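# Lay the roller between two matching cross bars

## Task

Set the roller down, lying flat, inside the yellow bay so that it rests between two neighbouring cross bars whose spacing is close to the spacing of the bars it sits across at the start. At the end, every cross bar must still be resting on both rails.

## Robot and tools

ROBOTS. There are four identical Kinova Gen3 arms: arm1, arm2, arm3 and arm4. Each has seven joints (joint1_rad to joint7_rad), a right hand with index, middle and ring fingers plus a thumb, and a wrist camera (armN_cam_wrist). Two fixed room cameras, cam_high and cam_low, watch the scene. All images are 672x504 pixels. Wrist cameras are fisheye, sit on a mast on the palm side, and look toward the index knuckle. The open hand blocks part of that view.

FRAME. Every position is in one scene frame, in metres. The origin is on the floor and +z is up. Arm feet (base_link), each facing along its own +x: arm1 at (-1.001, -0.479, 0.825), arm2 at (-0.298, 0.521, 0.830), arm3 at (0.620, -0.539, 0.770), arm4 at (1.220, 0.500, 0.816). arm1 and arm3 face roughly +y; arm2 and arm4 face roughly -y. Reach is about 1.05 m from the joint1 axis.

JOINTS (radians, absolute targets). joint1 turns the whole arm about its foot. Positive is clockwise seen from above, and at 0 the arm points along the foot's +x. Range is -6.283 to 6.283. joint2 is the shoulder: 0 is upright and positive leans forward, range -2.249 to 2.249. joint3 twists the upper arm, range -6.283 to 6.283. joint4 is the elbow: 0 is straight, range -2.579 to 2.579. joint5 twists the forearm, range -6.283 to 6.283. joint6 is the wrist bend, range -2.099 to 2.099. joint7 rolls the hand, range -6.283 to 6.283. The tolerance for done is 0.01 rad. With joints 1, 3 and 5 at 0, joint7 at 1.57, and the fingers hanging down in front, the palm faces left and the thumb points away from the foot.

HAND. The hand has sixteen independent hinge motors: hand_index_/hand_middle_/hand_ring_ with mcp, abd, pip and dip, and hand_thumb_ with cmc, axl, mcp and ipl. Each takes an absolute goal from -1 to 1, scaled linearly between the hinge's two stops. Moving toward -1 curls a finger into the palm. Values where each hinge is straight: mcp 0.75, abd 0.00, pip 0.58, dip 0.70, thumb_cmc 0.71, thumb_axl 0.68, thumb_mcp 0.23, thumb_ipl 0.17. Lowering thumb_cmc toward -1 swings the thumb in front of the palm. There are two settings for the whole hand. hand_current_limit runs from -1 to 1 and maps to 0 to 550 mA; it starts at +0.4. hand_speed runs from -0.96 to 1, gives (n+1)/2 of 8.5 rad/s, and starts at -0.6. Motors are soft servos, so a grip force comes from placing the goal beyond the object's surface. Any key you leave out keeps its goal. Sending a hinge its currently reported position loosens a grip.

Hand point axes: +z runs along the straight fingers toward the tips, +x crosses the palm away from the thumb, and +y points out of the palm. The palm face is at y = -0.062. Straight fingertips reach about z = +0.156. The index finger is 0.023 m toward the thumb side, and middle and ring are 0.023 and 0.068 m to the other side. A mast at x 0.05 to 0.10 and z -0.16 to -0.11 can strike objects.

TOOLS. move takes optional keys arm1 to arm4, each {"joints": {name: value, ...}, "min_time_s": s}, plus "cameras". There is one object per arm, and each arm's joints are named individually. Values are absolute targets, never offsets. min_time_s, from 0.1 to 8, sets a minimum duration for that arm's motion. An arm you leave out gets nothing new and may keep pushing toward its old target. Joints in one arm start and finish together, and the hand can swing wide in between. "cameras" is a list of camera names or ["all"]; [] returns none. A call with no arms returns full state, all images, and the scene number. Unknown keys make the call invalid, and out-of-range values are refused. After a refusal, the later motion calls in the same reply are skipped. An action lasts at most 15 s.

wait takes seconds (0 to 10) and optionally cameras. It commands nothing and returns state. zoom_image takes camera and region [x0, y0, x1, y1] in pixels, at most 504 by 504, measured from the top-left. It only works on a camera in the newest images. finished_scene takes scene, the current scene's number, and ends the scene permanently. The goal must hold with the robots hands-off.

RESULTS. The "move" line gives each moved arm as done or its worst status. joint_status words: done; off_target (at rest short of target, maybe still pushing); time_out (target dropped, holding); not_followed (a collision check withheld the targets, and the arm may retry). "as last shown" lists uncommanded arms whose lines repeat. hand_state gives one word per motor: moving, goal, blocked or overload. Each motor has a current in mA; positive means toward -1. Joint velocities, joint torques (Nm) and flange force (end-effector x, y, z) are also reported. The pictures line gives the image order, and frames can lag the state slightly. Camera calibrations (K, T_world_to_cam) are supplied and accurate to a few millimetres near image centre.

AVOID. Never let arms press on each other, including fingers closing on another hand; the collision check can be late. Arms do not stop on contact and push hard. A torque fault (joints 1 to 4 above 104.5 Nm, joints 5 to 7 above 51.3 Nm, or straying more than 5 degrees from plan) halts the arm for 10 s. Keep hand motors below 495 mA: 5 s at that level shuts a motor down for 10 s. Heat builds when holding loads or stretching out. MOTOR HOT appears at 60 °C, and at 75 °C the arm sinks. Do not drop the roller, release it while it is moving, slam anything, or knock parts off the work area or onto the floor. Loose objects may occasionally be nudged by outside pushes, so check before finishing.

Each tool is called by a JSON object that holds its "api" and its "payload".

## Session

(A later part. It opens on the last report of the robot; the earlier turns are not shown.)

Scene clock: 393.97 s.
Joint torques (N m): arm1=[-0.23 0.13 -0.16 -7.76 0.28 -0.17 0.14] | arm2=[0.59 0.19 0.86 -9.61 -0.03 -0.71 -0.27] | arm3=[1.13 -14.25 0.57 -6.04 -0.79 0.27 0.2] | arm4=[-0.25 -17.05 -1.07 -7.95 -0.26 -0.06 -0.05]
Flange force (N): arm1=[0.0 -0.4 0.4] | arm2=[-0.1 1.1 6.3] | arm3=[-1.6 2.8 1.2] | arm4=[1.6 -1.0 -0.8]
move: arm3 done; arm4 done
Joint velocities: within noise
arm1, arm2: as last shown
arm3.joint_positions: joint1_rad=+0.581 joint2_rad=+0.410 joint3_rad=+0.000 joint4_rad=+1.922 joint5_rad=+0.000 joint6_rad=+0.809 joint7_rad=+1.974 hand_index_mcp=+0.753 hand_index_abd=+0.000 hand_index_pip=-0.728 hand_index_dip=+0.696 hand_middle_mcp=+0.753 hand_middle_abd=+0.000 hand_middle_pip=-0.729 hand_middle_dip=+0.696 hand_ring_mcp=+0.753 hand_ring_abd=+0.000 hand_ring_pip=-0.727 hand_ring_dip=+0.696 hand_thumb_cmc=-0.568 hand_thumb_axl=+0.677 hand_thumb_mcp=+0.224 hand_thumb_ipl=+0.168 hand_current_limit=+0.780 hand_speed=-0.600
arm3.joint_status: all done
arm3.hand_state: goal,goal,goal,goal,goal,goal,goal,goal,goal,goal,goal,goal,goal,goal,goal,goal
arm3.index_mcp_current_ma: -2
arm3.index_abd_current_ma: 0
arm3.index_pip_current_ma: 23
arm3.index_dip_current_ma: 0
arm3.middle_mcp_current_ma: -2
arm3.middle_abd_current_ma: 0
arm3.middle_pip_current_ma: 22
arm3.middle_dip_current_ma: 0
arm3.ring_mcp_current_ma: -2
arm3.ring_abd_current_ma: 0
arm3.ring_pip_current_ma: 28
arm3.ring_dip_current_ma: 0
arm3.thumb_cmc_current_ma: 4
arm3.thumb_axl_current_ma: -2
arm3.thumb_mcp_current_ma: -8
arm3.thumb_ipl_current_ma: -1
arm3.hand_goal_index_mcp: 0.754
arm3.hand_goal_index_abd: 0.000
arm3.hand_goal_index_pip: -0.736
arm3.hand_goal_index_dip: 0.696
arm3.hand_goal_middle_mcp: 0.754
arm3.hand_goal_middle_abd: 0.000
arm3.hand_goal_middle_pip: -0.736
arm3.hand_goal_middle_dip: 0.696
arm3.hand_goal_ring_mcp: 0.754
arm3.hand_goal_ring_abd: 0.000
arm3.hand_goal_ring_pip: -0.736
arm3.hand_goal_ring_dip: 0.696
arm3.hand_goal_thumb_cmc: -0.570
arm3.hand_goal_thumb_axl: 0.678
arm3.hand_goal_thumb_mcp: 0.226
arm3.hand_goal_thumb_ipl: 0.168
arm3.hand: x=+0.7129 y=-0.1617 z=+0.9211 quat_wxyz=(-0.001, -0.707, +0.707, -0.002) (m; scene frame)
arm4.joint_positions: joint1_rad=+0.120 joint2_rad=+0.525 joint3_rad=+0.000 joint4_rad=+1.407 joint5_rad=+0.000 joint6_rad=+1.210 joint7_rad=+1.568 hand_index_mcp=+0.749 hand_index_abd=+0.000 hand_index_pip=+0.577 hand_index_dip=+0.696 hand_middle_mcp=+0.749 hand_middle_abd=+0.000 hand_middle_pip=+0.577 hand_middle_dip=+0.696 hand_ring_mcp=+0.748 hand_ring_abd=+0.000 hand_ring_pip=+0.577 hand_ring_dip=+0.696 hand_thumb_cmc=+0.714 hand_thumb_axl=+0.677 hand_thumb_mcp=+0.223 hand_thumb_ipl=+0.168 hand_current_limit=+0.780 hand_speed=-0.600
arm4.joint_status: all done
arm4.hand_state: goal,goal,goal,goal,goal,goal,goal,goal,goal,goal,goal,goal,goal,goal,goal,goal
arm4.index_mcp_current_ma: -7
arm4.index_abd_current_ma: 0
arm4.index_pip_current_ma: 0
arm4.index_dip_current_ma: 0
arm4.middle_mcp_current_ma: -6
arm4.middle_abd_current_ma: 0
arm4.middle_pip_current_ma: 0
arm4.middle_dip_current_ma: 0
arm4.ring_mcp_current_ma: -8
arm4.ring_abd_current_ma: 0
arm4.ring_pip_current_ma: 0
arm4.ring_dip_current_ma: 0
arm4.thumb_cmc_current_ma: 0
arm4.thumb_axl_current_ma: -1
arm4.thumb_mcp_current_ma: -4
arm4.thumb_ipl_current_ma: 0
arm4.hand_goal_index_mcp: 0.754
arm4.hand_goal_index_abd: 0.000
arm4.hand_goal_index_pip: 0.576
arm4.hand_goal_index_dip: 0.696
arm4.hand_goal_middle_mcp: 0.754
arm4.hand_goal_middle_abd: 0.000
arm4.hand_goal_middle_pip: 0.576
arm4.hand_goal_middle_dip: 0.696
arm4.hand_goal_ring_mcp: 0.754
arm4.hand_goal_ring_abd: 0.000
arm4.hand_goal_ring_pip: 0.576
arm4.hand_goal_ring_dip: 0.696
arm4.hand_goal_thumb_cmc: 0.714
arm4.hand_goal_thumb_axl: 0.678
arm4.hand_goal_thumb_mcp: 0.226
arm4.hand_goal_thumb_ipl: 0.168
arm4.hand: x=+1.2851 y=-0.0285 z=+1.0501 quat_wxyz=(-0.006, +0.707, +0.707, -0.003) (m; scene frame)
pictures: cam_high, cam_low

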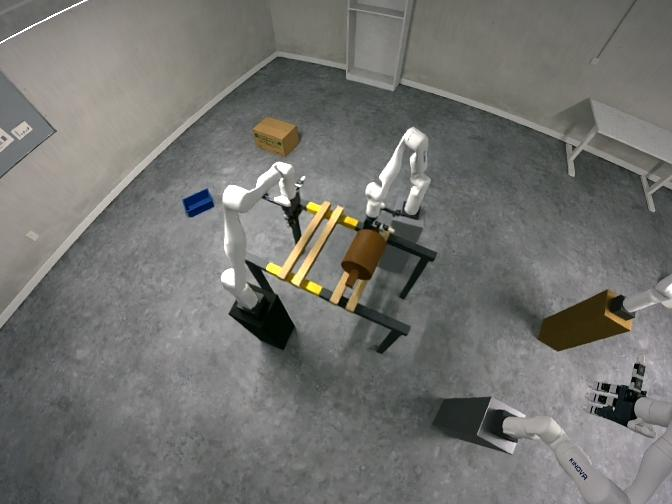

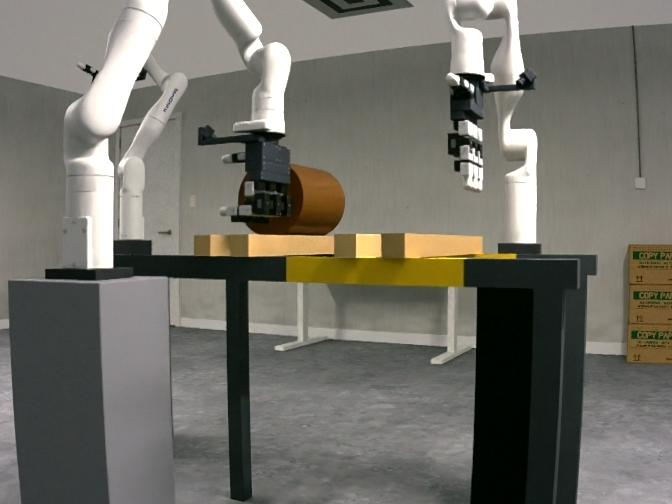

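{"api": "move", "payload": {"arm4": {"joints":{"joint1_rad":1.0907,"joint2_rad":0.0841,"joint4_rad":1.7915,"joint6_rad":1.266,"joint7_rad":2.5387,"hand_index_pip":-0.737,"hand_middle_pip":-0.737,"hand_ring_pip":-0.737,"hand_thumb_cmc":-0.571},"min_time_s":2.2}}}

{"api": "move", "payload": {"arm4": {"joints":{"joint1_rad":1.2695,"joint2_rad":0.8156,"joint4_rad":1.4019,"joint6_rad":0.9241,"joint7_rad":2.7175},"min_time_s":2.5}, "cameras": ["cam_high","cam_low"]}}

{"api": "zoom_image", "payload": {"camera": "cam_high", "region": [310, 230, 400, 320]}}

Scene clock: 412.90 s.
Joint torques (N m): arm1=[-0.17 0.06 -0.14 -7.78 0.32 -0.15 0.15] | arm2=[0.58 0.13 0.88 -9.63 -0.09 -0.74 -0.24] | arm3=[1.12 -14.24 0.62 -5.98 -0.81 0.28 0.24] | arm4=[-0.39 -9.1 -1.3 -8.02 -0.27 0.1 -0.07]
Flange force (N): arm1=[-0.2 -0.3 0.5] | arm2=[-0.2 1.1 6.3] | arm3=[-1.8 2.8 1.2] | arm4=[2.9 -0.7 -0.2]
move: arm4 done
Joint velocities: within noise
arm1, arm2, arm3: as last shown
arm4.joint_positions: joint1_rad=+1.091 joint2_rad=+0.084 joint3_rad=+0.000 joint4_rad=+1.791 joint5_rad=+0.000 joint6_rad=+1.266 joint7_rad=+2.539 hand_index_mcp=+0.753 hand_index_abd=+0.000 hand_index_pip=-0.727 hand_index_dip=+0.696 hand_middle_mcp=+0.753 hand_middle_abd=+0.000 hand_middle_pip=-0.728 hand_middle_dip=+0.696 hand_ring_mcp=+0.753 hand_ring_abd=+0.000 hand_ring_pip=-0.728 hand_ring_dip=+0.696 hand_thumb_cmc=-0.567 hand_thumb_axl=+0.677 hand_thumb_mcp=+0.223 hand_thumb_ipl=+0.168 hand_current_limit=+0.780 hand_speed=-0.600
arm4.joint_status: all done
arm4.hand_state: goal,goal,goal,goal,goal,goal,goal,goal,goal,goal,goal,goal,goal,goal,goal,goal
arm4.index_mcp_current_ma: -1
arm4.index_abd_current_ma: 0
arm4.index_pip_current_ma: 13
arm4.index_dip_current_ma: 0
arm4.middle_mcp_current_ma: -1
arm4.middle_abd_current_ma: 0
arm4.middle_pip_current_ma: 11
arm4.middle_dip_current_ma: 0
arm4.ring_mcp_current_ma: -1
arm4.ring_abd_current_ma: 0
arm4.ring_pip_current_ma: 11
arm4.ring_dip_current_ma: 0
arm4.thumb_cmc_current_ma: 3
arm4.thumb_axl_current_ma: -1
arm4.thumb_mcp_current_ma: -4
arm4.thumb_ipl_current_ma: 0
arm4.hand_goal_index_mcp: 0.754
arm4.hand_goal_index_abd: 0.000
arm4.hand_goal_index_pip: -0.736
arm4.hand_goal_index_dip: 0.696
arm4.hand_goal_middle_mcp: 0.754
arm4.hand_goal_middle_abd: 0.000
arm4.hand_goal_middle_pip: -0.736
arm4.hand_goal_middle_dip: 0.696
arm4.hand_goal_ring_mcp: 0.754
arm4.hand_goal_ring_abd: 0.000
arm4.hand_goal_ring_pip: -0.736
arm4.hand_goal_ring_dip: 0.696
arm4.hand_goal_thumb_cmc: -0.570
arm4.hand_goal_thumb_axl: 0.678
arm4.hand_goal_thumb_mcp: 0.226
arm4.hand_goal_thumb_ipl: 0.168
arm4.hand: x=+1.0188 y=+0.3064 z=+1.1264 quat_wxyz=(-0.006, +0.707, +0.707, -0.003) (m; scene frame)
pictures: none

Scene clock: 415.77 s.
Joint torques (N m): arm1=[-0.22 0.05 -0.18 -7.76 0.31 -0.1 0.12] | arm2=[0.59 0.17 0.85 -9.65 -0.05 -0.75 -0.25] | arm3=[1.19 -14.3 0.6 -6.06 -0.79 0.3 0.25] | arm4=[-0.2 -19.95 -0.96 -6.8 -0.25 0.11 -0.05]
Flange force (N): arm1=[-0.2 -0.5 0.6] | arm2=[0.0 1.1 6.3] | arm3=[-1.7 3.0 1.4] | arm4=[1.4 1.8 -1.2]
move: arm4 done
Joint velocities: within noise
arm1, arm2, arm3: as last shown
arm4.joint_positions: joint1_rad=+1.269 joint2_rad=+0.816 joint3_rad=+0.000 joint4_rad=+1.402 joint5_rad=+0.000 joint6_rad=+0.924 joint7_rad=+2.718 hand_index_mcp=+0.753 hand_index_abd=+0.000 hand_index_pip=-0.727 hand_index_dip=+0.696 hand_middle_mcp=+0.753 hand_middle_abd=+0.000 hand_middle_pip=-0.728 hand_middle_dip=+0.696 hand_ring_mcp=+0.753 hand_ring_abd=+0.000 hand_ring_pip=-0.728 hand_ring_dip=+0.696 hand_thumb_cmc=-0.567 hand_thumb_axl=+0.677 hand_thumb_mcp=+0.223 hand_thumb_ipl=+0.168 hand_current_limit=+0.780 hand_speed=-0.600
arm4.joint_status: all done
arm4.hand_state: goal,goal,goal,goal,goal,goal,goal,goal,goal,goal,goal,goal,goal,goal,goal,goal
arm4.index_mcp_current_ma: -1
arm4.index_abd_current_ma: 0
arm4.index_pip_current_ma: 13
arm4.index_dip_current_ma: 0
arm4.middle_mcp_current_ma: -1
arm4.middle_abd_current_ma: 0
arm4.middle_pip_current_ma: 11
arm4.middle_dip_current_ma: 0
arm4.ring_mcp_current_ma: -1
arm4.ring_abd_current_ma: 0
arm4.ring_pip_current_ma: 11
arm4.ring_dip_current_ma: 0
arm4.thumb_cmc_current_ma: 3
arm4.thumb_axl_current_ma: -1
arm4.thumb_mcp_current_ma: -4
arm4.thumb_ipl_current_ma: 0
arm4.hand_goal_index_mcp: 0.754
arm4.hand_goal_index_abd: 0.000
arm4.hand_goal_index_pip: -0.736
arm4.hand_goal_index_dip: 0.696
arm4.hand_goal_middle_mcp: 0.754
arm4.hand_goal_middle_abd: 0.000
arm4.hand_goal_middle_pip: -0.736
arm4.hand_goal_middle_dip: 0.696
arm4.hand_goal_ring_mcp: 0.754
arm4.hand_goal_ring_abd: 0.000
arm4.hand_goal_ring_pip: -0.736
arm4.hand_goal_ring_dip: 0.696
arm4.hand_goal_thumb_cmc: -0.570
arm4.hand_goal_thumb_axl: 0.678
arm4.hand_goal_thumb_mcp: 0.226
arm4.hand_goal_thumb_ipl: 0.168
arm4.hand: x=+0.7884 y=+0.2700 z=+0.9030 quat_wxyz=(-0.006, +0.707, +0.707, -0.003) (m; scene frame)
pictures: cam_high, cam_low

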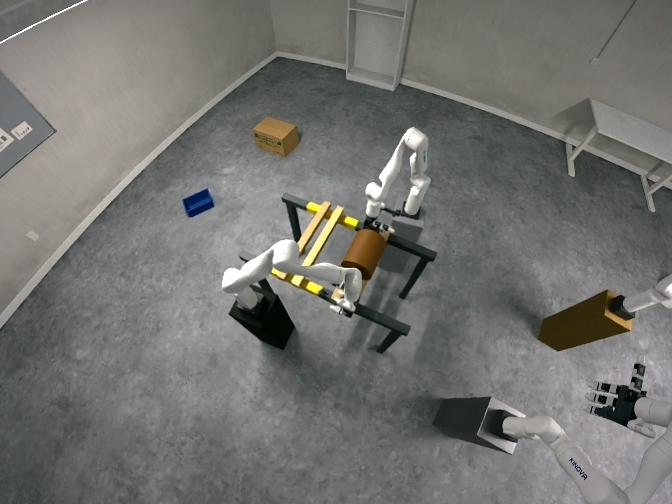

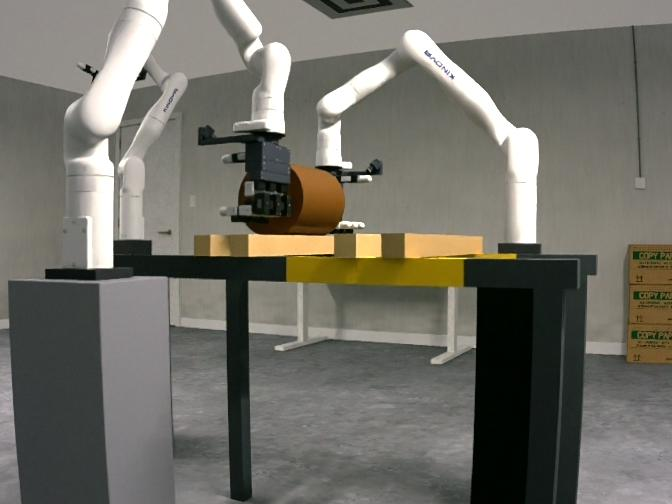

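Scaled by 5.600 from the camera's 672x504 image, which has a finer 960x720 frame.

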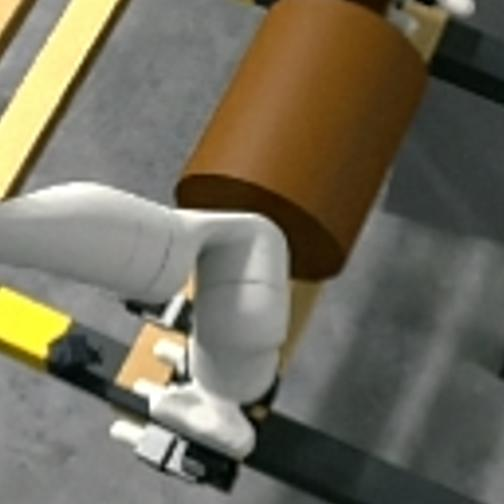

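{"api": "move", "payload": {"arm4": {"joints":{"joint1_rad":1.1059,"joint2_rad":0.9131,"joint4_rad":1.1835,"joint6_rad":1.0450,"joint7_rad":2.5539},"min_time_s":2.5}}}

{"api": "move", "payload": {"arm4": {"joints":{"joint1_rad":1.1004,"joint2_rad":0.8825,"joint4_rad":1.1955,"joint6_rad":1.0636,"joint7_rad":2.5484},"min_time_s":1.2}, "cameras": ["cam_high","cam_low"]}}

Scene clock: 428.07 s.
Joint torques (N m): arm1=[-0.18 0.09 -0.07 -7.79 0.26 -0.12 0.12] | arm2=[0.69 0.05 0.94 -9.56 -0.02 -0.7 -0.26] | arm3=[1.17 -14.3 0.62 -6.03 -0.83 0.25 0.26] | arm4=[-0.15 -21.65 -0.95 -7.22 -0.23 0.09 -0.05]
Flange force (N): arm1=[-0.2 -0.2 0.6] | arm2=[-0.5 1.2 6.0] | arm3=[-1.9 2.9 1.2] | arm4=[1.5 1.4 -1.4]
move: arm4 done
Joint velocities: within noise
arm1, arm2, arm3: as last shown
arm4.joint_positions: joint1_rad=+1.106 joint2_rad=+0.913 joint3_rad=+0.000 joint4_rad=+1.184 joint5_rad=+0.000 joint6_rad=+1.045 joint7_rad=+2.554 hand_index_mcp=+0.753 hand_index_abd=+0.000 hand_index_pip=-0.727 hand_index_dip=+0.696 hand_middle_mcp=+0.753 hand_middle_abd=+0.000 hand_middle_pip=-0.728 hand_middle_dip=+0.696 hand_ring_mcp=+0.753 hand_ring_abd=+0.000 hand_ring_pip=-0.728 hand_ring_dip=+0.696 hand_thumb_cmc=-0.567 hand_thumb_axl=+0.677 hand_thumb_mcp=+0.223 hand_thumb_ipl=+0.168 hand_current_limit=+0.780 hand_speed=-0.600
arm4.joint_status: all done
arm4.hand_state: goal,goal,goal,goal,goal,goal,goal,goal,goal,goal,goal,goal,goal,goal,goal,goal
arm4.index_mcp_current_ma: -1
arm4.index_abd_current_ma: 0
arm4.index_pip_current_ma: 13
arm4.index_dip_current_ma: 0
arm4.middle_mcp_current_ma: -1
arm4.middle_abd_current_ma: 0
arm4.middle_pip_current_ma: 11
arm4.middle_dip_current_ma: 0
arm4.ring_mcp_current_ma: -1
arm4.ring_abd_current_ma: 0
arm4.ring_pip_current_ma: 11
arm4.ring_dip_current_ma: 0
arm4.thumb_cmc_current_ma: 3
arm4.thumb_axl_current_ma: -1
arm4.thumb_mcp_current_ma: -4
arm4.thumb_ipl_current_ma: 0
arm4.hand_goal_index_mcp: 0.754
arm4.hand_goal_index_abd: 0.000
arm4.hand_goal_index_pip: -0.736
arm4.hand_goal_index_dip: 0.696
arm4.hand_goal_middle_mcp: 0.754
arm4.hand_goal_middle_abd: 0.000
arm4.hand_goal_middle_pip: -0.736
arm4.hand_goal_middle_dip: 0.696
arm4.hand_goal_ring_mcp: 0.754
arm4.hand_goal_ring_abd: 0.000
arm4.hand_goal_ring_pip: -0.736
arm4.hand_goal_ring_dip: 0.696
arm4.hand_goal_thumb_cmc: -0.570
arm4.hand_goal_thumb_axl: 0.678
arm4.hand_goal_thumb_mcp: 0.226
arm4.hand_goal_thumb_ipl: 0.168
arm4.hand: x=+0.7894 y=+0.1620 z=+0.9029 quat_wxyz=(-0.006, +0.707, +0.707, -0.003) (m; scene frame)
pictures: none

Scene clock: 429.57 s.
Joint torques (N m): arm1=[-0.25 0.14 -0.17 -7.77 0.31 -0.13 0.09] | arm2=[0.68 0.11 0.85 -9.6 -0.04 -0.7 -0.23] | arm3=[1.19 -14.34 0.62 -6.03 -0.78 0.27 0.23] | arm4=[-0.24 -21.33 -0.94 -7.39 -0.26 0.06 -0.08]
Flange force (N): arm1=[0.0 -0.5 0.6] | arm2=[-0.3 1.0 6.2] | arm3=[-1.9 2.9 1.4] | arm4=[2.0 1.7 -1.3]
move: arm4 done
Joint velocities: within noise
arm1.joint_positions: joint1_rad=+0.180 joint2_rad=-0.412 joint3_rad=-0.124 joint4_rad=+1.502 joint5_rad=+0.011 joint6_rad=+2.019 joint7_rad=+1.758 hand_index_mcp=+0.753 hand_index_abd=+0.000 hand_index_pip=+0.577 hand_index_dip=+0.696 hand_middle_mcp=+0.753 hand_middle_abd=+0.000 hand_middle_pip=+0.577 hand_middle_dip=+0.696 hand_ring_mcp=+0.753 hand_ring_abd=+0.000 hand_ring_pip=+0.577 hand_ring_dip=+0.696 hand_thumb_cmc=+0.714 hand_thumb_axl=+0.677 hand_thumb_mcp=+0.224 hand_thumb_ipl=+0.168 hand_current_limit=+0.400 hand_speed=-0.600
arm1.joint_status: not commanded
arm1.hand_state: goal,goal,goal,goal,goal,goal,goal,goal,goal,goal,goal,goal,goal,goal,goal,goal
arm1.index_mcp_current_ma: -2
arm1.index_abd_current_ma: 0
arm1.index_pip_current_ma: 2
arm1.index_dip_current_ma: 0
arm1.middle_mcp_current_ma: -2
arm1.middle_abd_current_ma: 0
arm1.middle_pip_current_ma: 2
arm1.middle_dip_current_ma: 0
arm1.ring_mcp_current_ma: -2
arm1.ring_abd_current_ma: 0
arm1.ring_pip_current_ma: 2
arm1.ring_dip_current_ma: 0
arm1.thumb_cmc_current_ma: 1
arm1.thumb_axl_current_ma: -2
arm1.thumb_mcp_current_ma: -7
arm1.thumb_ipl_current_ma: -1
arm1.hand_goal_index_mcp: 0.754
arm1.hand_goal_index_abd: 0.000
arm1.hand_goal_index_pip: 0.576
arm1.hand_goal_index_dip: 0.696
arm1.hand_goal_middle_mcp: 0.754
arm1.hand_goal_middle_abd: 0.000
arm1.hand_goal_middle_pip: 0.576
arm1.hand_goal_middle_dip: 0.696
arm1.hand_goal_ring_mcp: 0.754
arm1.hand_goal_ring_abd: 0.000
arm1.hand_goal_ring_pip: 0.576
arm1.hand_goal_ring_dip: 0.696
arm1.hand_goal_thumb_cmc: 0.714
arm1.hand_goal_thumb_axl: 0.678
arm1.hand_goal_thumb_mcp: 0.226
arm1.hand_goal_thumb_ipl: 0.168
arm1.hand: x=-1.0499 y=-0.3453 z=+1.3349 quat_wxyz=(+0.030, -0.715, +0.698, -0.013) (m; scene frame)
arm2.joint_positions: joint1_rad=+0.347 joint2_rad=-0.474 joint3_rad=-0.069 joint4_rad=+1.461 joint5_rad=-0.076 joint6_rad=+1.926 joint7_rad=+1.868 hand_index_mcp=+0.753 hand_index_abd=+0.000 hand_index_pip=+0.577 hand_index_dip=+0.696 hand_middle_mcp=+0.753 hand_middle_abd=+0.000 hand_middle_pip=+0.577 hand_middle_dip=+0.696 hand_ring_mcp=+0.753 hand_ring_abd=+0.000 hand_ring_pip=+0.577 hand_ring_dip=+0.696 hand_thumb_cmc=+0.714 hand_thumb_axl=+0.677 hand_thumb_mcp=+0.224 hand_thumb_ipl=+0.168 hand_current_limit=+0.400 hand_speed=-0.600
arm2.joint_status: not commanded
arm2.hand_state: goal,goal,goal,goal,goal,goal,goal,goal,goal,goal,goal,goal,goal,goal,goal,goal
arm2.index_mcp_current_ma: -4
arm2.index_abd_current_ma: 0
arm2.index_pip_current_ma: 3
arm2.index_dip_current_ma: 0
arm2.middle_mcp_current_ma: -4
arm2.middle_abd_current_ma: 0
arm2.middle_pip_current_ma: 3
arm2.middle_dip_current_ma: 0
arm2.ring_mcp_current_ma: -4
arm2.ring_abd_current_ma: 0
arm2.ring_pip_current_ma: 3
arm2.ring_dip_current_ma: 0
arm2.thumb_cmc_current_ma: 1
arm2.thumb_axl_current_ma: -4
arm2.thumb_mcp_current_ma: -14
arm2.thumb_ipl_current_ma: -2
arm2.hand_goal_index_mcp: 0.754
arm2.hand_goal_index_abd: 0.000
arm2.hand_goal_index_pip: 0.576
arm2.hand_goal_index_dip: 0.696
arm2.hand_goal_middle_mcp: 0.754
arm2.hand_goal_middle_abd: 0.000
arm2.hand_goal_middle_pip: 0.576
arm2.hand_goal_middle_dip: 0.696
arm2.hand_goal_ring_mcp: 0.754
arm2.hand_goal_ring_abd: 0.000
arm2.hand_goal_ring_pip: 0.576
arm2.hand_goal_ring_dip: 0.696
arm2.hand_goal_thumb_cmc: 0.714
arm2.hand_goal_thumb_axl: 0.678
arm2.hand_goal_thumb_mcp: 0.226
arm2.hand_goal_thumb_ipl: 0.168
arm2.hand: x=-0.2583 y=+0.3672 z=+1.3717 quat_wxyz=(+0.068, +0.710, +0.695, -0.093) (m; scene frame)
arm3: as last shown
arm4.joint_positions: joint1_rad=+1.100 joint2_rad=+0.883 joint3_rad=+0.000 joint4_rad=+1.195 joint5_rad=+0.000 joint6_rad=+1.064 joint7_rad=+2.548 hand_index_mcp=+0.753 hand_index_abd=+0.000 hand_index_pip=-0.727 hand_index_dip=+0.696 hand_middle_mcp=+0.753 hand_middle_abd=+0.000 hand_middle_pip=-0.728 hand_middle_dip=+0.696 hand_ring_mcp=+0.753 hand_ring_abd=+0.000 hand_ring_pip=-0.728 hand_ring_dip=+0.696 hand_thumb_cmc=-0.567 hand_thumb_axl=+0.677 hand_thumb_mcp=+0.223 hand_thumb_ipl=+0.168 hand_current_limit=+0.780 hand_speed=-0.600
arm4.joint_status: all done
arm4.hand_state: goal,goal,goal,goal,goal,goal,goal,goal,goal,goal,goal,goal,goal,goal,goal,goal
arm4.index_mcp_current_ma: -1
arm4.index_abd_current_ma: 0
arm4.index_pip_current_ma: 13
arm4.index_dip_current_ma: 0
arm4.middle_mcp_current_ma: -1
arm4.middle_abd_current_ma: 0
arm4.middle_pip_current_ma: 11
arm4.middle_dip_current_ma: 0
arm4.ring_mcp_current_ma: -1
arm4.ring_abd_current_ma: 0
arm4.ring_pip_current_ma: 11
arm4.ring_dip_current_ma: 0
arm4.thumb_cmc_current_ma: 3
arm4.thumb_axl_current_ma: -1
arm4.thumb_mcp_current_ma: -4
arm4.thumb_ipl_current_ma: 0
arm4.hand_goal_index_mcp: 0.754
arm4.hand_goal_index_abd: 0.000
arm4.hand_goal_index_pip: -0.736
arm4.hand_goal_index_dip: 0.696
arm4.hand_goal_middle_mcp: 0.754
arm4.hand_goal_middle_abd: 0.000
arm4.hand_goal_middle_pip: -0.736
arm4.hand_goal_middle_dip: 0.696
arm4.hand_goal_ring_mcp: 0.754
arm4.hand_goal_ring_abd: 0.000
arm4.hand_goal_ring_pip: -0.736
arm4.hand_goal_ring_dip: 0.696
arm4.hand_goal_thumb_cmc: -0.570
arm4.hand_goal_thumb_axl: 0.678
arm4.hand_goal_thumb_mcp: 0.226
arm4.hand_goal_thumb_ipl: 0.168
arm4.hand: x=+0.7956 y=+0.1619 z=+0.9180 quat_wxyz=(-0.006, +0.707, +0.707, -0.003) (m; scene frame)
pictures: cam_high, cam_low

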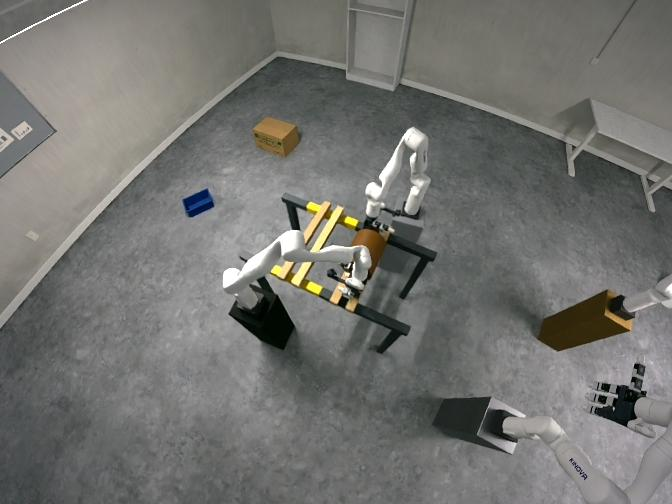

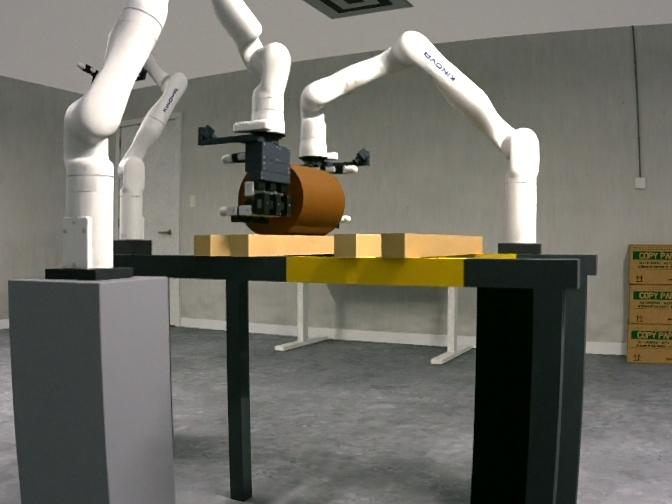

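{"api": "move", "payload": {"arm3": {"joints":{"joint1_rad":0.5809,"joint2_rad":0.3396,"joint4_rad":1.8554,"joint6_rad":0.9466,"joint7_rad":1.9737},"min_time_s":2.5}, "arm4": {"joints":{"joint1_rad":1.1004,"joint2_rad":0.8293,"joint4_rad":1.1422,"joint6_rad":1.1701,"joint7_rad":2.5484},"min_time_s":2.5}}}

{"api": "move", "payload": {"arm3": {"joints":{"hand_thumb_mcp":-0.337,"hand_thumb_ipl":-0.373}}, "arm4": {"joints":{"hand_thumb_mcp":-0.337,"hand_thumb_ipl":-0.373}}, "cameras": ["cam_low"]}}

{"api": "zoom_image", "payload": {"camera": "cam_low", "region": [180, 120, 400, 280]}}

Scene clock: 441.50 s.
Joint torques (N m): arm1=[-0.17 0.04 -0.21 -7.75 0.32 -0.08 0.13] | arm2=[0.63 0.2 0.91 -9.61 -0.03 -0.71 -0.25] | arm3=[1.71 -18.26 1.07 -8.52 -0.71 0.99 0.31] | arm4=[1.33 -27.32 0.34 -10.17 0.41 0.71 0]
Flange force (N): arm1=[-0.3 -0.6 0.6] | arm2=[-0.1 1.3 6.3] | arm3=[-5.1 3.0 12.8] | arm4=[-1.0 2.1 10.1]
move: arm3 done; arm4 done
Joint velocities: within noise
arm1, arm2: as last shown
arm3.joint_positions: joint1_rad=+0.581 joint2_rad=+0.340 joint3_rad=+0.000 joint4_rad=+1.855 joint5_rad=+0.000 joint6_rad=+0.947 joint7_rad=+1.974 hand_index_mcp=+0.772 hand_index_abd=-0.001 hand_index_pip=-0.713 hand_index_dip=+0.696 hand_middle_mcp=+0.773 hand_middle_abd=-0.002 hand_middle_pip=-0.717 hand_middle_dip=+0.696 hand_ring_mcp=+0.753 hand_ring_abd=+0.000 hand_ring_pip=-0.727 hand_ring_dip=+0.696 hand_thumb_cmc=-0.568 hand_thumb_axl=+0.677 hand_thumb_mcp=+0.224 hand_thumb_ipl=+0.168 hand_current_limit=+0.780 hand_speed=-0.600
arm3.joint_status: all done
arm3.hand_state: goal,goal,blocked,goal,goal,goal,goal,goal,goal,goal,goal,goal,goal,goal,goal,goal
arm3.index_mcp_current_ma: 65
arm3.index_abd_current_ma: -2
arm3.index_pip_current_ma: 80
arm3.index_dip_current_ma: 0
arm3.middle_mcp_current_ma: 70
arm3.middle_abd_current_ma: -3
arm3.middle_pip_current_ma: 66
arm3.middle_dip_current_ma: 0
arm3.ring_mcp_current_ma: -2
arm3.ring_abd_current_ma: 0
arm3.ring_pip_current_ma: 28
arm3.ring_dip_current_ma: 0
arm3.thumb_cmc_current_ma: 4
arm3.thumb_axl_current_ma: -2
arm3.thumb_mcp_current_ma: -8
arm3.thumb_ipl_current_ma: -1
arm3.hand_goal_index_mcp: 0.754
arm3.hand_goal_index_abd: 0.000
arm3.hand_goal_index_pip: -0.736
arm3.hand_goal_index_dip: 0.696
arm3.hand_goal_middle_mcp: 0.754
arm3.hand_goal_middle_abd: 0.000
arm3.hand_goal_middle_pip: -0.736
arm3.hand_goal_middle_dip: 0.696
arm3.hand_goal_ring_mcp: 0.754
arm3.hand_goal_ring_abd: 0.000
arm3.hand_goal_ring_pip: -0.736
arm3.hand_goal_ring_dip: 0.696
arm3.hand_goal_thumb_cmc: -0.570
arm3.hand_goal_thumb_axl: 0.678
arm3.hand_goal_thumb_mcp: 0.226
arm3.hand_goal_thumb_ipl: 0.168
arm3.hand: x=+0.7129 y=-0.1616 z=+0.9651 quat_wxyz=(-0.001, -0.707, +0.707, -0.002) (m; scene frame)
arm4.joint_positions: joint1_rad=+1.100 joint2_rad=+0.829 joint3_rad=+0.000 joint4_rad=+1.142 joint5_rad=+0.000 joint6_rad=+1.170 joint7_rad=+2.548 hand_index_mcp=+0.760 hand_index_abd=+0.005 hand_index_pip=-0.725 hand_index_dip=+0.696 hand_middle_mcp=+0.772 hand_middle_abd=+0.010 hand_middle_pip=-0.712 hand_middle_dip=+0.696 hand_ring_mcp=+0.753 hand_ring_abd=+0.000 hand_ring_pip=-0.728 hand_ring_dip=+0.696 hand_thumb_cmc=-0.567 hand_thumb_axl=+0.677 hand_thumb_mcp=+0.223 hand_thumb_ipl=+0.168 hand_current_limit=+0.780 hand_speed=-0.600
arm4.joint_status: all done
arm4.hand_state: goal,goal,goal,goal,goal,goal,blocked,goal,goal,goal,goal,goal,goal,goal,goal,goal
arm4.index_mcp_current_ma: 8
arm4.index_abd_current_ma: 6
arm4.index_pip_current_ma: 18
arm4.index_dip_current_ma: 0
arm4.middle_mcp_current_ma: 36
arm4.middle_abd_current_ma: 12
arm4.middle_pip_current_ma: 48
arm4.middle_dip_current_ma: 0
arm4.ring_mcp_current_ma: -1
arm4.ring_abd_current_ma: 0
arm4.ring_pip_current_ma: 11
arm4.ring_dip_current_ma: 0
arm4.thumb_cmc_current_ma: 3
arm4.thumb_axl_current_ma: -1
arm4.thumb_mcp_current_ma: -4
arm4.thumb_ipl_current_ma: 0
arm4.hand_goal_index_mcp: 0.754
arm4.hand_goal_index_abd: 0.000
arm4.hand_goal_index_pip: -0.736
arm4.hand_goal_index_dip: 0.696
arm4.hand_goal_middle_mcp: 0.754
arm4.hand_goal_middle_abd: 0.000
arm4.hand_goal_middle_pip: -0.736
arm4.hand_goal_middle_dip: 0.696
arm4.hand_goal_ring_mcp: 0.754
arm4.hand_goal_ring_abd: 0.000
arm4.hand_goal_ring_pip: -0.736
arm4.hand_goal_ring_dip: 0.696
arm4.hand_goal_thumb_cmc: -0.570
arm4.hand_goal_thumb_axl: 0.678
arm4.hand_goal_thumb_mcp: 0.226
arm4.hand_goal_thumb_ipl: 0.168
arm4.hand: x=+0.7961 y=+0.1618 z=+0.9650 quat_wxyz=(-0.006, +0.707, +0.707, -0.003) (m; scene frame)
pictures: none

Scene clock: 442.43 s.
Joint torques (N m): arm1=[-0.25 0.06 -0.12 -7.83 0.33 -0.15 0.13] | arm2=[0.64 0.12 0.93 -9.63 -0.07 -0.7 -0.25] | arm3=[1.76 -18.28 1.14 -8.86 -0.8 0.74 0.2] | arm4=[1.14 -27.4 0.08 -10.41 0.09 0.51 -0.12]
Flange force (N): arm1=[-0.2 -0.2 0.7] | arm2=[-0.3 1.2 6.4] | arm3=[-4.3 3.2 12.7] | arm4=[-0.3 2.2 10.0]
move: arm3 off_target; arm4 off_target
Joint velocities: within noise
arm1, arm2: as last shown
arm3.joint_positions: joint1_rad=+0.581 joint2_rad=+0.340 joint3_rad=+0.000 joint4_rad=+1.855 joint5_rad=+0.000 joint6_rad=+0.947 joint7_rad=+1.974 hand_index_mcp=+0.775 hand_index_abd=-0.001 hand_index_pip=-0.713 hand_index_dip=+0.696 hand_middle_mcp=+0.776 hand_middle_abd=-0.002 hand_middle_pip=-0.717 hand_middle_dip=+0.696 hand_ring_mcp=+0.753 hand_ring_abd=+0.000 hand_ring_pip=-0.727 hand_ring_dip=+0.696 hand_thumb_cmc=-0.568 hand_thumb_axl=+0.677 hand_thumb_mcp=-0.292 hand_thumb_ipl=-0.331 hand_current_limit=+0.780 hand_speed=-0.600
arm3.joint_status: hand_thumb_mcp off_target (ended at -0.292, target -0.337); hand_thumb_ipl off_target (ended at -0.331, target -0.373)
arm3.hand_state: blocked,goal,blocked,goal,blocked,goal,goal,goal,goal,goal,goal,goal,goal,goal,blocked,blocked
arm3.index_mcp_current_ma: 80
arm3.index_abd_current_ma: -2
arm3.index_pip_current_ma: 80
arm3.index_dip_current_ma: 0
arm3.middle_mcp_current_ma: 85
arm3.middle_abd_current_ma: -3
arm3.middle_pip_current_ma: 66
arm3.middle_dip_current_ma: 0
arm3.ring_mcp_current_ma: -2
arm3.ring_abd_current_ma: 0
arm3.ring_pip_current_ma: 28
arm3.ring_dip_current_ma: 0
arm3.thumb_cmc_current_ma: 4
arm3.thumb_axl_current_ma: -1
arm3.thumb_mcp_current_ma: 228
arm3.thumb_ipl_current_ma: 219
arm3.hand_goal_index_mcp: 0.754
arm3.hand_goal_index_abd: 0.000
arm3.hand_goal_index_pip: -0.736
arm3.hand_goal_index_dip: 0.696
arm3.hand_goal_middle_mcp: 0.754
arm3.hand_goal_middle_abd: 0.000
arm3.hand_goal_middle_pip: -0.736
arm3.hand_goal_middle_dip: 0.696
arm3.hand_goal_ring_mcp: 0.754
arm3.hand_goal_ring_abd: 0.000
arm3.hand_goal_ring_pip: -0.736
arm3.hand_goal_ring_dip: 0.696
arm3.hand_goal_thumb_cmc: -0.570
arm3.hand_goal_thumb_axl: 0.678
arm3.hand_goal_thumb_mcp: -0.336
arm3.hand_goal_thumb_ipl: -0.372
arm3.hand: x=+0.7129 y=-0.1616 z=+0.9651 quat_wxyz=(-0.001, -0.707, +0.707, -0.002) (m; scene frame)
arm4.joint_positions: joint1_rad=+1.100 joint2_rad=+0.829 joint3_rad=+0.000 joint4_rad=+1.142 joint5_rad=+0.000 joint6_rad=+1.170 joint7_rad=+2.548 hand_index_mcp=+0.763 hand_index_abd=+0.005 hand_index_pip=-0.725 hand_index_dip=+0.696 hand_middle_mcp=+0.777 hand_middle_abd=+0.010 hand_middle_pip=-0.712 hand_middle_dip=+0.696 hand_ring_mcp=+0.753 hand_ring_abd=+0.000 hand_ring_pip=-0.728 hand_ring_dip=+0.696 hand_thumb_cmc=-0.568 hand_thumb_axl=+0.677 hand_thumb_mcp=-0.297 hand_thumb_ipl=-0.336 hand_current_limit=+0.780 hand_speed=-0.600
arm4.joint_status: hand_thumb_mcp off_target (ended at -0.297, target -0.337); hand_thumb_ipl off_target (ended at -0.336, target -0.373)
arm4.hand_state: goal,goal,goal,goal,blocked,goal,blocked,goal,goal,goal,goal,goal,goal,goal,blocked,blocked
arm4.index_mcp_current_ma: 15
arm4.index_abd_current_ma: 6
arm4.index_pip_current_ma: 18
arm4.index_dip_current_ma: 0
arm4.middle_mcp_current_ma: 52
arm4.middle_abd_current_ma: 12
arm4.middle_pip_current_ma: 49
arm4.middle_dip_current_ma: 0
arm4.ring_mcp_current_ma: -1
arm4.ring_abd_current_ma: 0
arm4.ring_pip_current_ma: 11
arm4.ring_dip_current_ma: 0
arm4.thumb_cmc_current_ma: 2
arm4.thumb_axl_current_ma: -1
arm4.thumb_mcp_current_ma: 131
arm4.thumb_ipl_current_ma: 126
arm4.hand_goal_index_mcp: 0.754
arm4.hand_goal_index_abd: 0.000
arm4.hand_goal_index_pip: -0.736
arm4.hand_goal_index_dip: 0.696
arm4.hand_goal_middle_mcp: 0.754
arm4.hand_goal_middle_abd: 0.000
arm4.hand_goal_middle_pip: -0.736
arm4.hand_goal_middle_dip: 0.696
arm4.hand_goal_ring_mcp: 0.754
arm4.hand_goal_ring_abd: 0.000
arm4.hand_goal_ring_pip: -0.736
arm4.hand_goal_ring_dip: 0.696
arm4.hand_goal_thumb_cmc: -0.570
arm4.hand_goal_thumb_axl: 0.678
arm4.hand_goal_thumb_mcp: -0.336
arm4.hand_goal_thumb_ipl: -0.372
arm4.hand: x=+0.7961 y=+0.1618 z=+0.9650 quat_wxyz=(-0.006, +0.707, +0.707, -0.003) (m; scene frame)
pictures: cam_low

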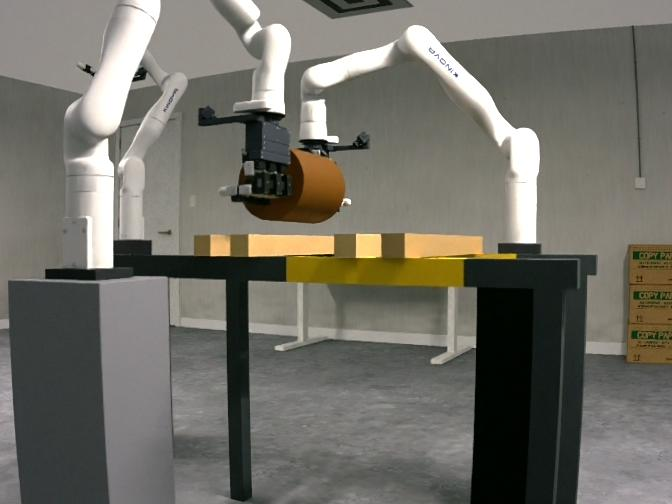

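Scaled by 2.291 from the camera's 672x504 image, which has a finer 960x720 frame.

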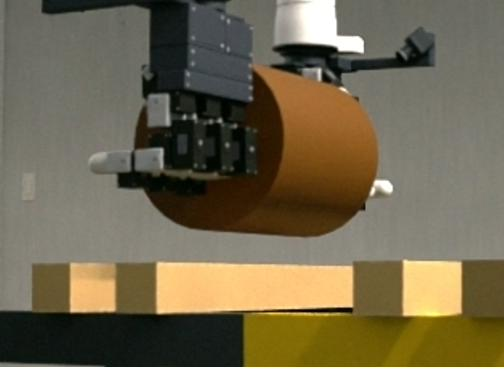

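{"api": "move", "payload": {"arm3": {"joints":{"joint1_rad":0.8076,"joint2_rad":0.4619,"joint4_rad":1.6567,"joint6_rad":1.0230,"joint7_rad":2.2004},"min_time_s":2.5}, "arm4": {"joints":{"joint1_rad":0.9788,"joint2_rad":0.6322,"joint4_rad":1.5349,"joint6_rad":0.9745,"joint7_rad":2.4268},"min_time_s":2.5}}}

{"api": "move", "payload": {"arm3": {"joints":{"joint1_rad":0.9769,"joint2_rad":0.6245,"joint4_rad":1.3675,"joint6_rad":1.1496,"joint7_rad":2.3697},"min_time_s":2.5}, "arm4": {"joints":{"joint1_rad":0.8090,"joint2_rad":0.4767,"joint4_rad":1.8246,"joint6_rad":0.8403,"joint7_rad":2.2570},"min_time_s":2.5}}}

{"api": "move", "payload": {"arm3": {"joints":{"joint1_rad":1.1022,"joint2_rad":0.8395,"joint4_rad":0.9494,"joint6_rad":1.3527,"joint7_rad":2.4950},"min_time_s":2.5}, "arm4": {"joints":{"joint1_rad":0.5717,"joint2_rad":0.3550,"joint4_rad":2.0326,"joint6_rad":0.7540,"joint7_rad":2.0197},"min_time_s":2.5}, "cameras": ["cam_low","cam_high"]}}

{"api": "zoom_image", "payload": {"camera": "cam_low", "region": [280, 120, 500, 280]}}

Scene clock: 462.17 s.
Joint torques (N m): arm1=[-0.2 0.1 -0.1 -7.76 0.32 -0.16 0.16] | arm2=[0.57 0.13 0.9 -9.63 -0.05 -0.72 -0.26] | arm3=[2.36 -21.25 1.8 -8.77 -0.33 1.08 0.31] | arm4=[1.47 -23 0.43 -8.93 0.38 0.83 -0.01]
Flange force (N): arm1=[-0.2 -0.1 0.4] | arm2=[-0.2 1.2 6.3] | arm3=[-6.4 2.2 12.1] | arm4=[-1.9 1.7 10.4]
move: arm3 done; arm4 done
Joint velocities: within noise
arm1, arm2: as last shown
arm3.joint_positions: joint1_rad=+0.808 joint2_rad=+0.462 joint3_rad=+0.000 joint4_rad=+1.657 joint5_rad=+0.000 joint6_rad=+1.023 joint7_rad=+2.200 hand_index_mcp=+0.776 hand_index_abd=-0.001 hand_index_pip=-0.713 hand_index_dip=+0.696 hand_middle_mcp=+0.778 hand_middle_abd=+0.000 hand_middle_pip=-0.717 hand_middle_dip=+0.696 hand_ring_mcp=+0.753 hand_ring_abd=+0.000 hand_ring_pip=-0.727 hand_ring_dip=+0.696 hand_thumb_cmc=-0.569 hand_thumb_axl=+0.682 hand_thumb_mcp=-0.297 hand_thumb_ipl=-0.346 hand_current_limit=+0.780 hand_speed=-0.600
arm3.joint_status: all done
arm3.hand_state: blocked,goal,blocked,goal,blocked,goal,goal,goal,goal,goal,goal,goal,goal,goal,blocked,blocked
arm3.index_mcp_current_ma: 81
arm3.index_abd_current_ma: -1
arm3.index_pip_current_ma: 80
arm3.index_dip_current_ma: 0
arm3.middle_mcp_current_ma: 91
arm3.middle_abd_current_ma: -1
arm3.middle_pip_current_ma: 66
arm3.middle_dip_current_ma: 0
arm3.ring_mcp_current_ma: -2
arm3.ring_abd_current_ma: 0
arm3.ring_pip_current_ma: 28
arm3.ring_dip_current_ma: 0
arm3.thumb_cmc_current_ma: 3
arm3.thumb_axl_current_ma: 14
arm3.thumb_mcp_current_ma: 200
arm3.thumb_ipl_current_ma: 130
arm3.hand_goal_index_mcp: 0.754
arm3.hand_goal_index_abd: 0.000
arm3.hand_goal_index_pip: -0.736
arm3.hand_goal_index_dip: 0.696
arm3.hand_goal_middle_mcp: 0.754
arm3.hand_goal_middle_abd: 0.000
arm3.hand_goal_middle_pip: -0.736
arm3.hand_goal_middle_dip: 0.696
arm3.hand_goal_ring_mcp: 0.754
arm3.hand_goal_ring_abd: 0.000
arm3.hand_goal_ring_pip: -0.736
arm3.hand_goal_ring_dip: 0.696
arm3.hand_goal_thumb_cmc: -0.570
arm3.hand_goal_thumb_axl: 0.678
arm3.hand_goal_thumb_mcp: -0.336
arm3.hand_goal_thumb_ipl: -0.372
arm3.hand: x=+0.8236 y=-0.1616 z=+0.9652 quat_wxyz=(-0.001, -0.707, +0.707, -0.002) (m; scene frame)
arm4.joint_positions: joint1_rad=+0.979 joint2_rad=+0.632 joint3_rad=+0.000 joint4_rad=+1.535 joint5_rad=+0.000 joint6_rad=+0.975 joint7_rad=+2.427 hand_index_mcp=+0.764 hand_index_abd=+0.007 hand_index_pip=-0.723 hand_index_dip=+0.696 hand_middle_mcp=+0.780 hand_middle_abd=+0.010 hand_middle_pip=-0.712 hand_middle_dip=+0.696 hand_ring_mcp=+0.754 hand_ring_abd=+0.000 hand_ring_pip=-0.732 hand_ring_dip=+0.696 hand_thumb_cmc=-0.570 hand_thumb_axl=+0.680 hand_thumb_mcp=-0.299 hand_thumb_ipl=-0.345 hand_current_limit=+0.780 hand_speed=-0.600
arm4.joint_status: all done
arm4.hand_state: goal,goal,goal,goal,blocked,goal,blocked,goal,goal,goal,goal,goal,goal,goal,blocked,blocked
arm4.index_mcp_current_ma: 17
arm4.index_abd_current_ma: 8
arm4.index_pip_current_ma: 21
arm4.index_dip_current_ma: 0
arm4.middle_mcp_current_ma: 59
arm4.middle_abd_current_ma: 12
arm4.middle_pip_current_ma: 49
arm4.middle_dip_current_ma: 0
arm4.ring_mcp_current_ma: 0
arm4.ring_abd_current_ma: 0
arm4.ring_pip_current_ma: 5
arm4.ring_dip_current_ma: 0
arm4.thumb_cmc_current_ma: 0
arm4.thumb_axl_current_ma: 3
arm4.thumb_mcp_current_ma: 123
arm4.thumb_ipl_current_ma: 85
arm4.hand_goal_index_mcp: 0.754
arm4.hand_goal_index_abd: 0.000
arm4.hand_goal_index_pip: -0.736
arm4.hand_goal_index_dip: 0.696
arm4.hand_goal_middle_mcp: 0.754
arm4.hand_goal_middle_abd: 0.000
arm4.hand_goal_middle_pip: -0.736
arm4.hand_goal_middle_dip: 0.696
arm4.hand_goal_ring_mcp: 0.754
arm4.hand_goal_ring_abd: 0.000
arm4.hand_goal_ring_pip: -0.736
arm4.hand_goal_ring_dip: 0.696
arm4.hand_goal_thumb_cmc: -0.570
arm4.hand_goal_thumb_axl: 0.678
arm4.hand_goal_thumb_mcp: -0.336
arm4.hand_goal_thumb_ipl: -0.372
arm4.hand: x=+0.9068 y=+0.1618 z=+0.9651 quat_wxyz=(-0.006, +0.707, +0.707, -0.003) (m; scene frame)
pictures: none

Scene clock: 465.03 s.
Joint torques (N m): arm1=[-0.22 0.14 -0.17 -7.81 0.29 -0.11 0.15] | arm2=[0.63 0.11 0.9 -9.62 -0.08 -0.73 -0.25] | arm3=[3.02 -24.93 2.5 -9.5 0.01 1.13 0.3] | arm4=[1.14 -19.16 0.26 -7.73 0.23 0.89 -0.04]
Flange force (N): arm1=[0.0 -0.4 0.8] | arm2=[-0.2 1.1 6.2] | arm3=[-6.5 1.8 11.6] | arm4=[-2.2 0.9 10.8]
move: arm3 done; arm4 done
Joint velocities: within noise
arm1, arm2: as last shown
arm3.joint_positions: joint1_rad=+0.977 joint2_rad=+0.624 joint3_rad=+0.000 joint4_rad=+1.368 joint5_rad=+0.000 joint6_rad=+1.150 joint7_rad=+2.370 hand_index_mcp=+0.775 hand_index_abd=+0.000 hand_index_pip=-0.713 hand_index_dip=+0.696 hand_middle_mcp=+0.778 hand_middle_abd=+0.001 hand_middle_pip=-0.717 hand_middle_dip=+0.696 hand_ring_mcp=+0.753 hand_ring_abd=+0.000 hand_ring_pip=-0.727 hand_ring_dip=+0.696 hand_thumb_cmc=-0.570 hand_thumb_axl=+0.680 hand_thumb_mcp=-0.301 hand_thumb_ipl=-0.349 hand_current_limit=+0.780 hand_speed=-0.600
arm3.joint_status: all done
arm3.hand_state: blocked,goal,blocked,goal,blocked,goal,goal,goal,goal,goal,goal,goal,goal,goal,blocked,blocked
arm3.index_mcp_current_ma: 80
arm3.index_abd_current_ma: 0
arm3.index_pip_current_ma: 80
arm3.index_dip_current_ma: 0
arm3.middle_mcp_current_ma: 93
arm3.middle_abd_current_ma: 1
arm3.middle_pip_current_ma: 66
arm3.middle_dip_current_ma: 0
arm3.ring_mcp_current_ma: -2
arm3.ring_abd_current_ma: 0
arm3.ring_pip_current_ma: 28
arm3.ring_dip_current_ma: 0
arm3.thumb_cmc_current_ma: 0
arm3.thumb_axl_current_ma: 6
arm3.thumb_mcp_current_ma: 176
arm3.thumb_ipl_current_ma: 115
arm3.hand_goal_index_mcp: 0.754
arm3.hand_goal_index_abd: 0.000
arm3.hand_goal_index_pip: -0.736
arm3.hand_goal_index_dip: 0.696
arm3.hand_goal_middle_mcp: 0.754
arm3.hand_goal_middle_abd: 0.000
arm3.hand_goal_middle_pip: -0.736
arm3.hand_goal_middle_dip: 0.696
arm3.hand_goal_ring_mcp: 0.754
arm3.hand_goal_ring_abd: 0.000
arm3.hand_goal_ring_pip: -0.736
arm3.hand_goal_ring_dip: 0.696
arm3.hand_goal_thumb_cmc: -0.570
arm3.hand_goal_thumb_axl: 0.678
arm3.hand_goal_thumb_mcp: -0.336
arm3.hand_goal_thumb_ipl: -0.372
arm3.hand: x=+0.9342 y=-0.1615 z=+0.9652 quat_wxyz=(-0.001, -0.707, +0.707, -0.002) (m; scene frame)
arm4.joint_positions: joint1_rad=+0.809 joint2_rad=+0.477 joint3_rad=+0.000 joint4_rad=+1.825 joint5_rad=+0.000 joint6_rad=+0.840 joint7_rad=+2.257 hand_index_mcp=+0.766 hand_index_abd=+0.007 hand_index_pip=-0.722 hand_index_dip=+0.696 hand_middle_mcp=+0.780 hand_middle_abd=+0.008 hand_middle_pip=-0.712 hand_middle_dip=+0.696 hand_ring_mcp=+0.754 hand_ring_abd=+0.000 hand_ring_pip=-0.732 hand_ring_dip=+0.696 hand_thumb_cmc=-0.568 hand_thumb_axl=+0.683 hand_thumb_mcp=-0.302 hand_thumb_ipl=-0.349 hand_current_limit=+0.780 hand_speed=-0.600
arm4.joint_status: all done
arm4.hand_state: goal,goal,goal,goal,blocked,goal,blocked,goal,goal,goal,goal,goal,goal,goal,blocked,blocked
arm4.index_mcp_current_ma: 20
arm4.index_abd_current_ma: 8
arm4.index_pip_current_ma: 24
arm4.index_dip_current_ma: 0
arm4.middle_mcp_current_ma: 59
arm4.middle_abd_current_ma: 10
arm4.middle_pip_current_ma: 49
arm4.middle_dip_current_ma: 0
arm4.ring_mcp_current_ma: 0
arm4.ring_abd_current_ma: 0
arm4.ring_pip_current_ma: 5
arm4.ring_dip_current_ma: 0
arm4.thumb_cmc_current_ma: 1
arm4.thumb_axl_current_ma: 7
arm4.thumb_mcp_current_ma: 113
arm4.thumb_ipl_current_ma: 68
arm4.hand_goal_index_mcp: 0.754
arm4.hand_goal_index_abd: 0.000
arm4.hand_goal_index_pip: -0.736
arm4.hand_goal_index_dip: 0.696
arm4.hand_goal_middle_mcp: 0.754
arm4.hand_goal_middle_abd: 0.000
arm4.hand_goal_middle_pip: -0.736
arm4.hand_goal_middle_dip: 0.696
arm4.hand_goal_ring_mcp: 0.754
arm4.hand_goal_ring_abd: 0.000
arm4.hand_goal_ring_pip: -0.736
arm4.hand_goal_ring_dip: 0.696
arm4.hand_goal_thumb_cmc: -0.570
arm4.hand_goal_thumb_axl: 0.678
arm4.hand_goal_thumb_mcp: -0.336
arm4.hand_goal_thumb_ipl: -0.372
arm4.hand: x=+1.0174 y=+0.1619 z=+0.9650 quat_wxyz=(-0.006, +0.707, +0.707, -0.003) (m; scene frame)
pictures: none

Scene clock: 467.90 s.
Joint torques (N m): arm1=[-0.16 0.08 -0.16 -7.78 0.29 -0.15 0.13] | arm2=[0.66 0.11 0.91 -9.63 0 -0.72 -0.21] | arm3=[3.33 -29.49 2.47 -10.53 0.08 0.96 0.29] | arm4=[0.68 -16.06 -0.32 -6.98 -0.02 0.89 -0.06]
Flange force (N): arm1=[-0.1 -0.5 0.5] | arm2=[-0.3 1.3 6.3] | arm3=[-6.2 0.9 11.2] | arm4=[-1.9 0.1 11.3]
move: arm3 done; arm4 done
Joint velocities: within noise
arm1, arm2: as last shown
arm3.joint_positions: joint1_rad=+1.102 joint2_rad=+0.839 joint3_rad=+0.000 joint4_rad=+0.949 joint5_rad=+0.000 joint6_rad=+1.353 joint7_rad=+2.495 hand_index_mcp=+0.774 hand_index_abd=+0.001 hand_index_pip=-0.714 hand_index_dip=+0.696 hand_middle_mcp=+0.779 hand_middle_abd=+0.001 hand_middle_pip=-0.717 hand_middle_dip=+0.696 hand_ring_mcp=+0.753 hand_ring_abd=+0.000 hand_ring_pip=-0.727 hand_ring_dip=+0.696 hand_thumb_cmc=-0.569 hand_thumb_axl=+0.682 hand_thumb_mcp=-0.301 hand_thumb_ipl=-0.349 hand_current_limit=+0.780 hand_speed=-0.600
arm3.joint_status: all done
arm3.hand_state: blocked,goal,blocked,goal,blocked,goal,goal,goal,goal,goal,goal,goal,goal,goal,blocked,blocked
arm3.index_mcp_current_ma: 77
arm3.index_abd_current_ma: 1
arm3.index_pip_current_ma: 78
arm3.index_dip_current_ma: 0
arm3.middle_mcp_current_ma: 94
arm3.middle_abd_current_ma: 2
arm3.middle_pip_current_ma: 66
arm3.middle_dip_current_ma: 0
arm3.ring_mcp_current_ma: -2
arm3.ring_abd_current_ma: 0
arm3.ring_pip_current_ma: 28
arm3.ring_dip_current_ma: 0
arm3.thumb_cmc_current_ma: 2
arm3.thumb_axl_current_ma: 15
arm3.thumb_mcp_current_ma: 176
arm3.thumb_ipl_current_ma: 115
arm3.hand_goal_index_mcp: 0.754
arm3.hand_goal_index_abd: 0.000
arm3.hand_goal_index_pip: -0.736
arm3.hand_goal_index_dip: 0.696
arm3.hand_goal_middle_mcp: 0.754
arm3.hand_goal_middle_abd: 0.000
arm3.hand_goal_middle_pip: -0.736
arm3.hand_goal_middle_dip: 0.696
arm3.hand_goal_ring_mcp: 0.754
arm3.hand_goal_ring_abd: 0.000
arm3.hand_goal_ring_pip: -0.736
arm3.hand_goal_ring_dip: 0.696
arm3.hand_goal_thumb_cmc: -0.570
arm3.hand_goal_thumb_axl: 0.678
arm3.hand_goal_thumb_mcp: -0.336
arm3.hand_goal_thumb_ipl: -0.372
arm3.hand: x=+1.0449 y=-0.1616 z=+0.9656 quat_wxyz=(-0.001, -0.707, +0.707, -0.002) (m; scene frame)
arm4.joint_positions: joint1_rad=+0.572 joint2_rad=+0.355 joint3_rad=+0.000 joint4_rad=+2.033 joint5_rad=+0.000 joint6_rad=+0.754 joint7_rad=+2.020 hand_index_mcp=+0.767 hand_index_abd=+0.006 hand_index_pip=-0.720 hand_index_dip=+0.696 hand_middle_mcp=+0.780 hand_middle_abd=+0.006 hand_middle_pip=-0.712 hand_middle_dip=+0.696 hand_ring_mcp=+0.754 hand_ring_abd=+0.000 hand_ring_pip=-0.732 hand_ring_dip=+0.696 hand_thumb_cmc=-0.570 hand_thumb_axl=+0.679 hand_thumb_mcp=-0.302 hand_thumb_ipl=-0.351 hand_current_limit=+0.780 hand_speed=-0.600
arm4.joint_status: all done
arm4.hand_state: goal,goal,goal,goal,blocked,goal,blocked,goal,goal,goal,goal,goal,goal,goal,blocked,blocked
arm4.index_mcp_current_ma: 23
arm4.index_abd_current_ma: 7
arm4.index_pip_current_ma: 29
arm4.index_dip_current_ma: 0
arm4.middle_mcp_current_ma: 59
arm4.middle_abd_current_ma: 7
arm4.middle_pip_current_ma: 49
arm4.middle_dip_current_ma: 0
arm4.ring_mcp_current_ma: 0
arm4.ring_abd_current_ma: 0
arm4.ring_pip_current_ma: 5
arm4.ring_dip_current_ma: 0
arm4.thumb_cmc_current_ma: 0
arm4.thumb_axl_current_ma: 2
arm4.thumb_mcp_current_ma: 109
arm4.thumb_ipl_current_ma: 61
arm4.hand_goal_index_mcp: 0.754
arm4.hand_goal_index_abd: 0.000
arm4.hand_goal_index_pip: -0.736
arm4.hand_goal_index_dip: 0.696
arm4.hand_goal_middle_mcp: 0.754
arm4.hand_goal_middle_abd: 0.000
arm4.hand_goal_middle_pip: -0.736
arm4.hand_goal_middle_dip: 0.696
arm4.hand_goal_ring_mcp: 0.754
arm4.hand_goal_ring_abd: 0.000
arm4.hand_goal_ring_pip: -0.736
arm4.hand_goal_ring_dip: 0.696
arm4.hand_goal_thumb_cmc: -0.570
arm4.hand_goal_thumb_axl: 0.678
arm4.hand_goal_thumb_mcp: -0.336
arm4.hand_goal_thumb_ipl: -0.372
arm4.hand: x=+1.1281 y=+0.1619 z=+0.9650 quat_wxyz=(-0.006, +0.707, +0.707, -0.003) (m; scene frame)
pictures: cam_high, cam_low

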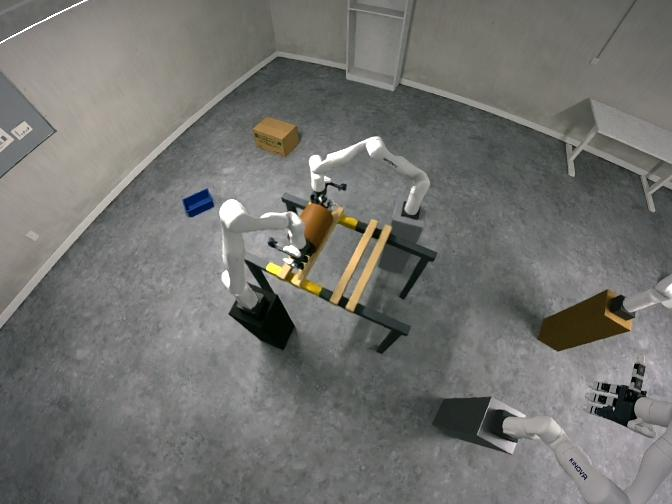

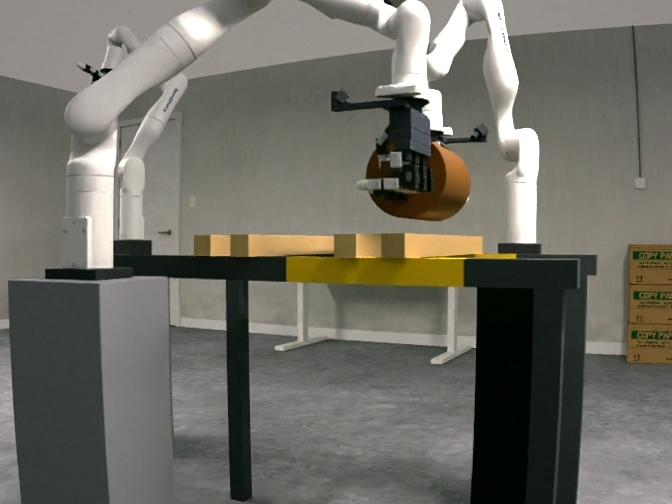

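Scaled by 2.291 from the camera's 672x504 image, which has a finer 960x720 frame.

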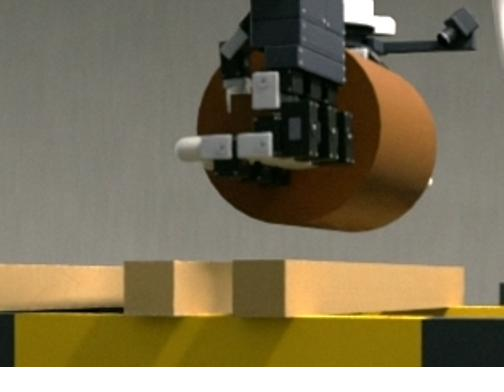

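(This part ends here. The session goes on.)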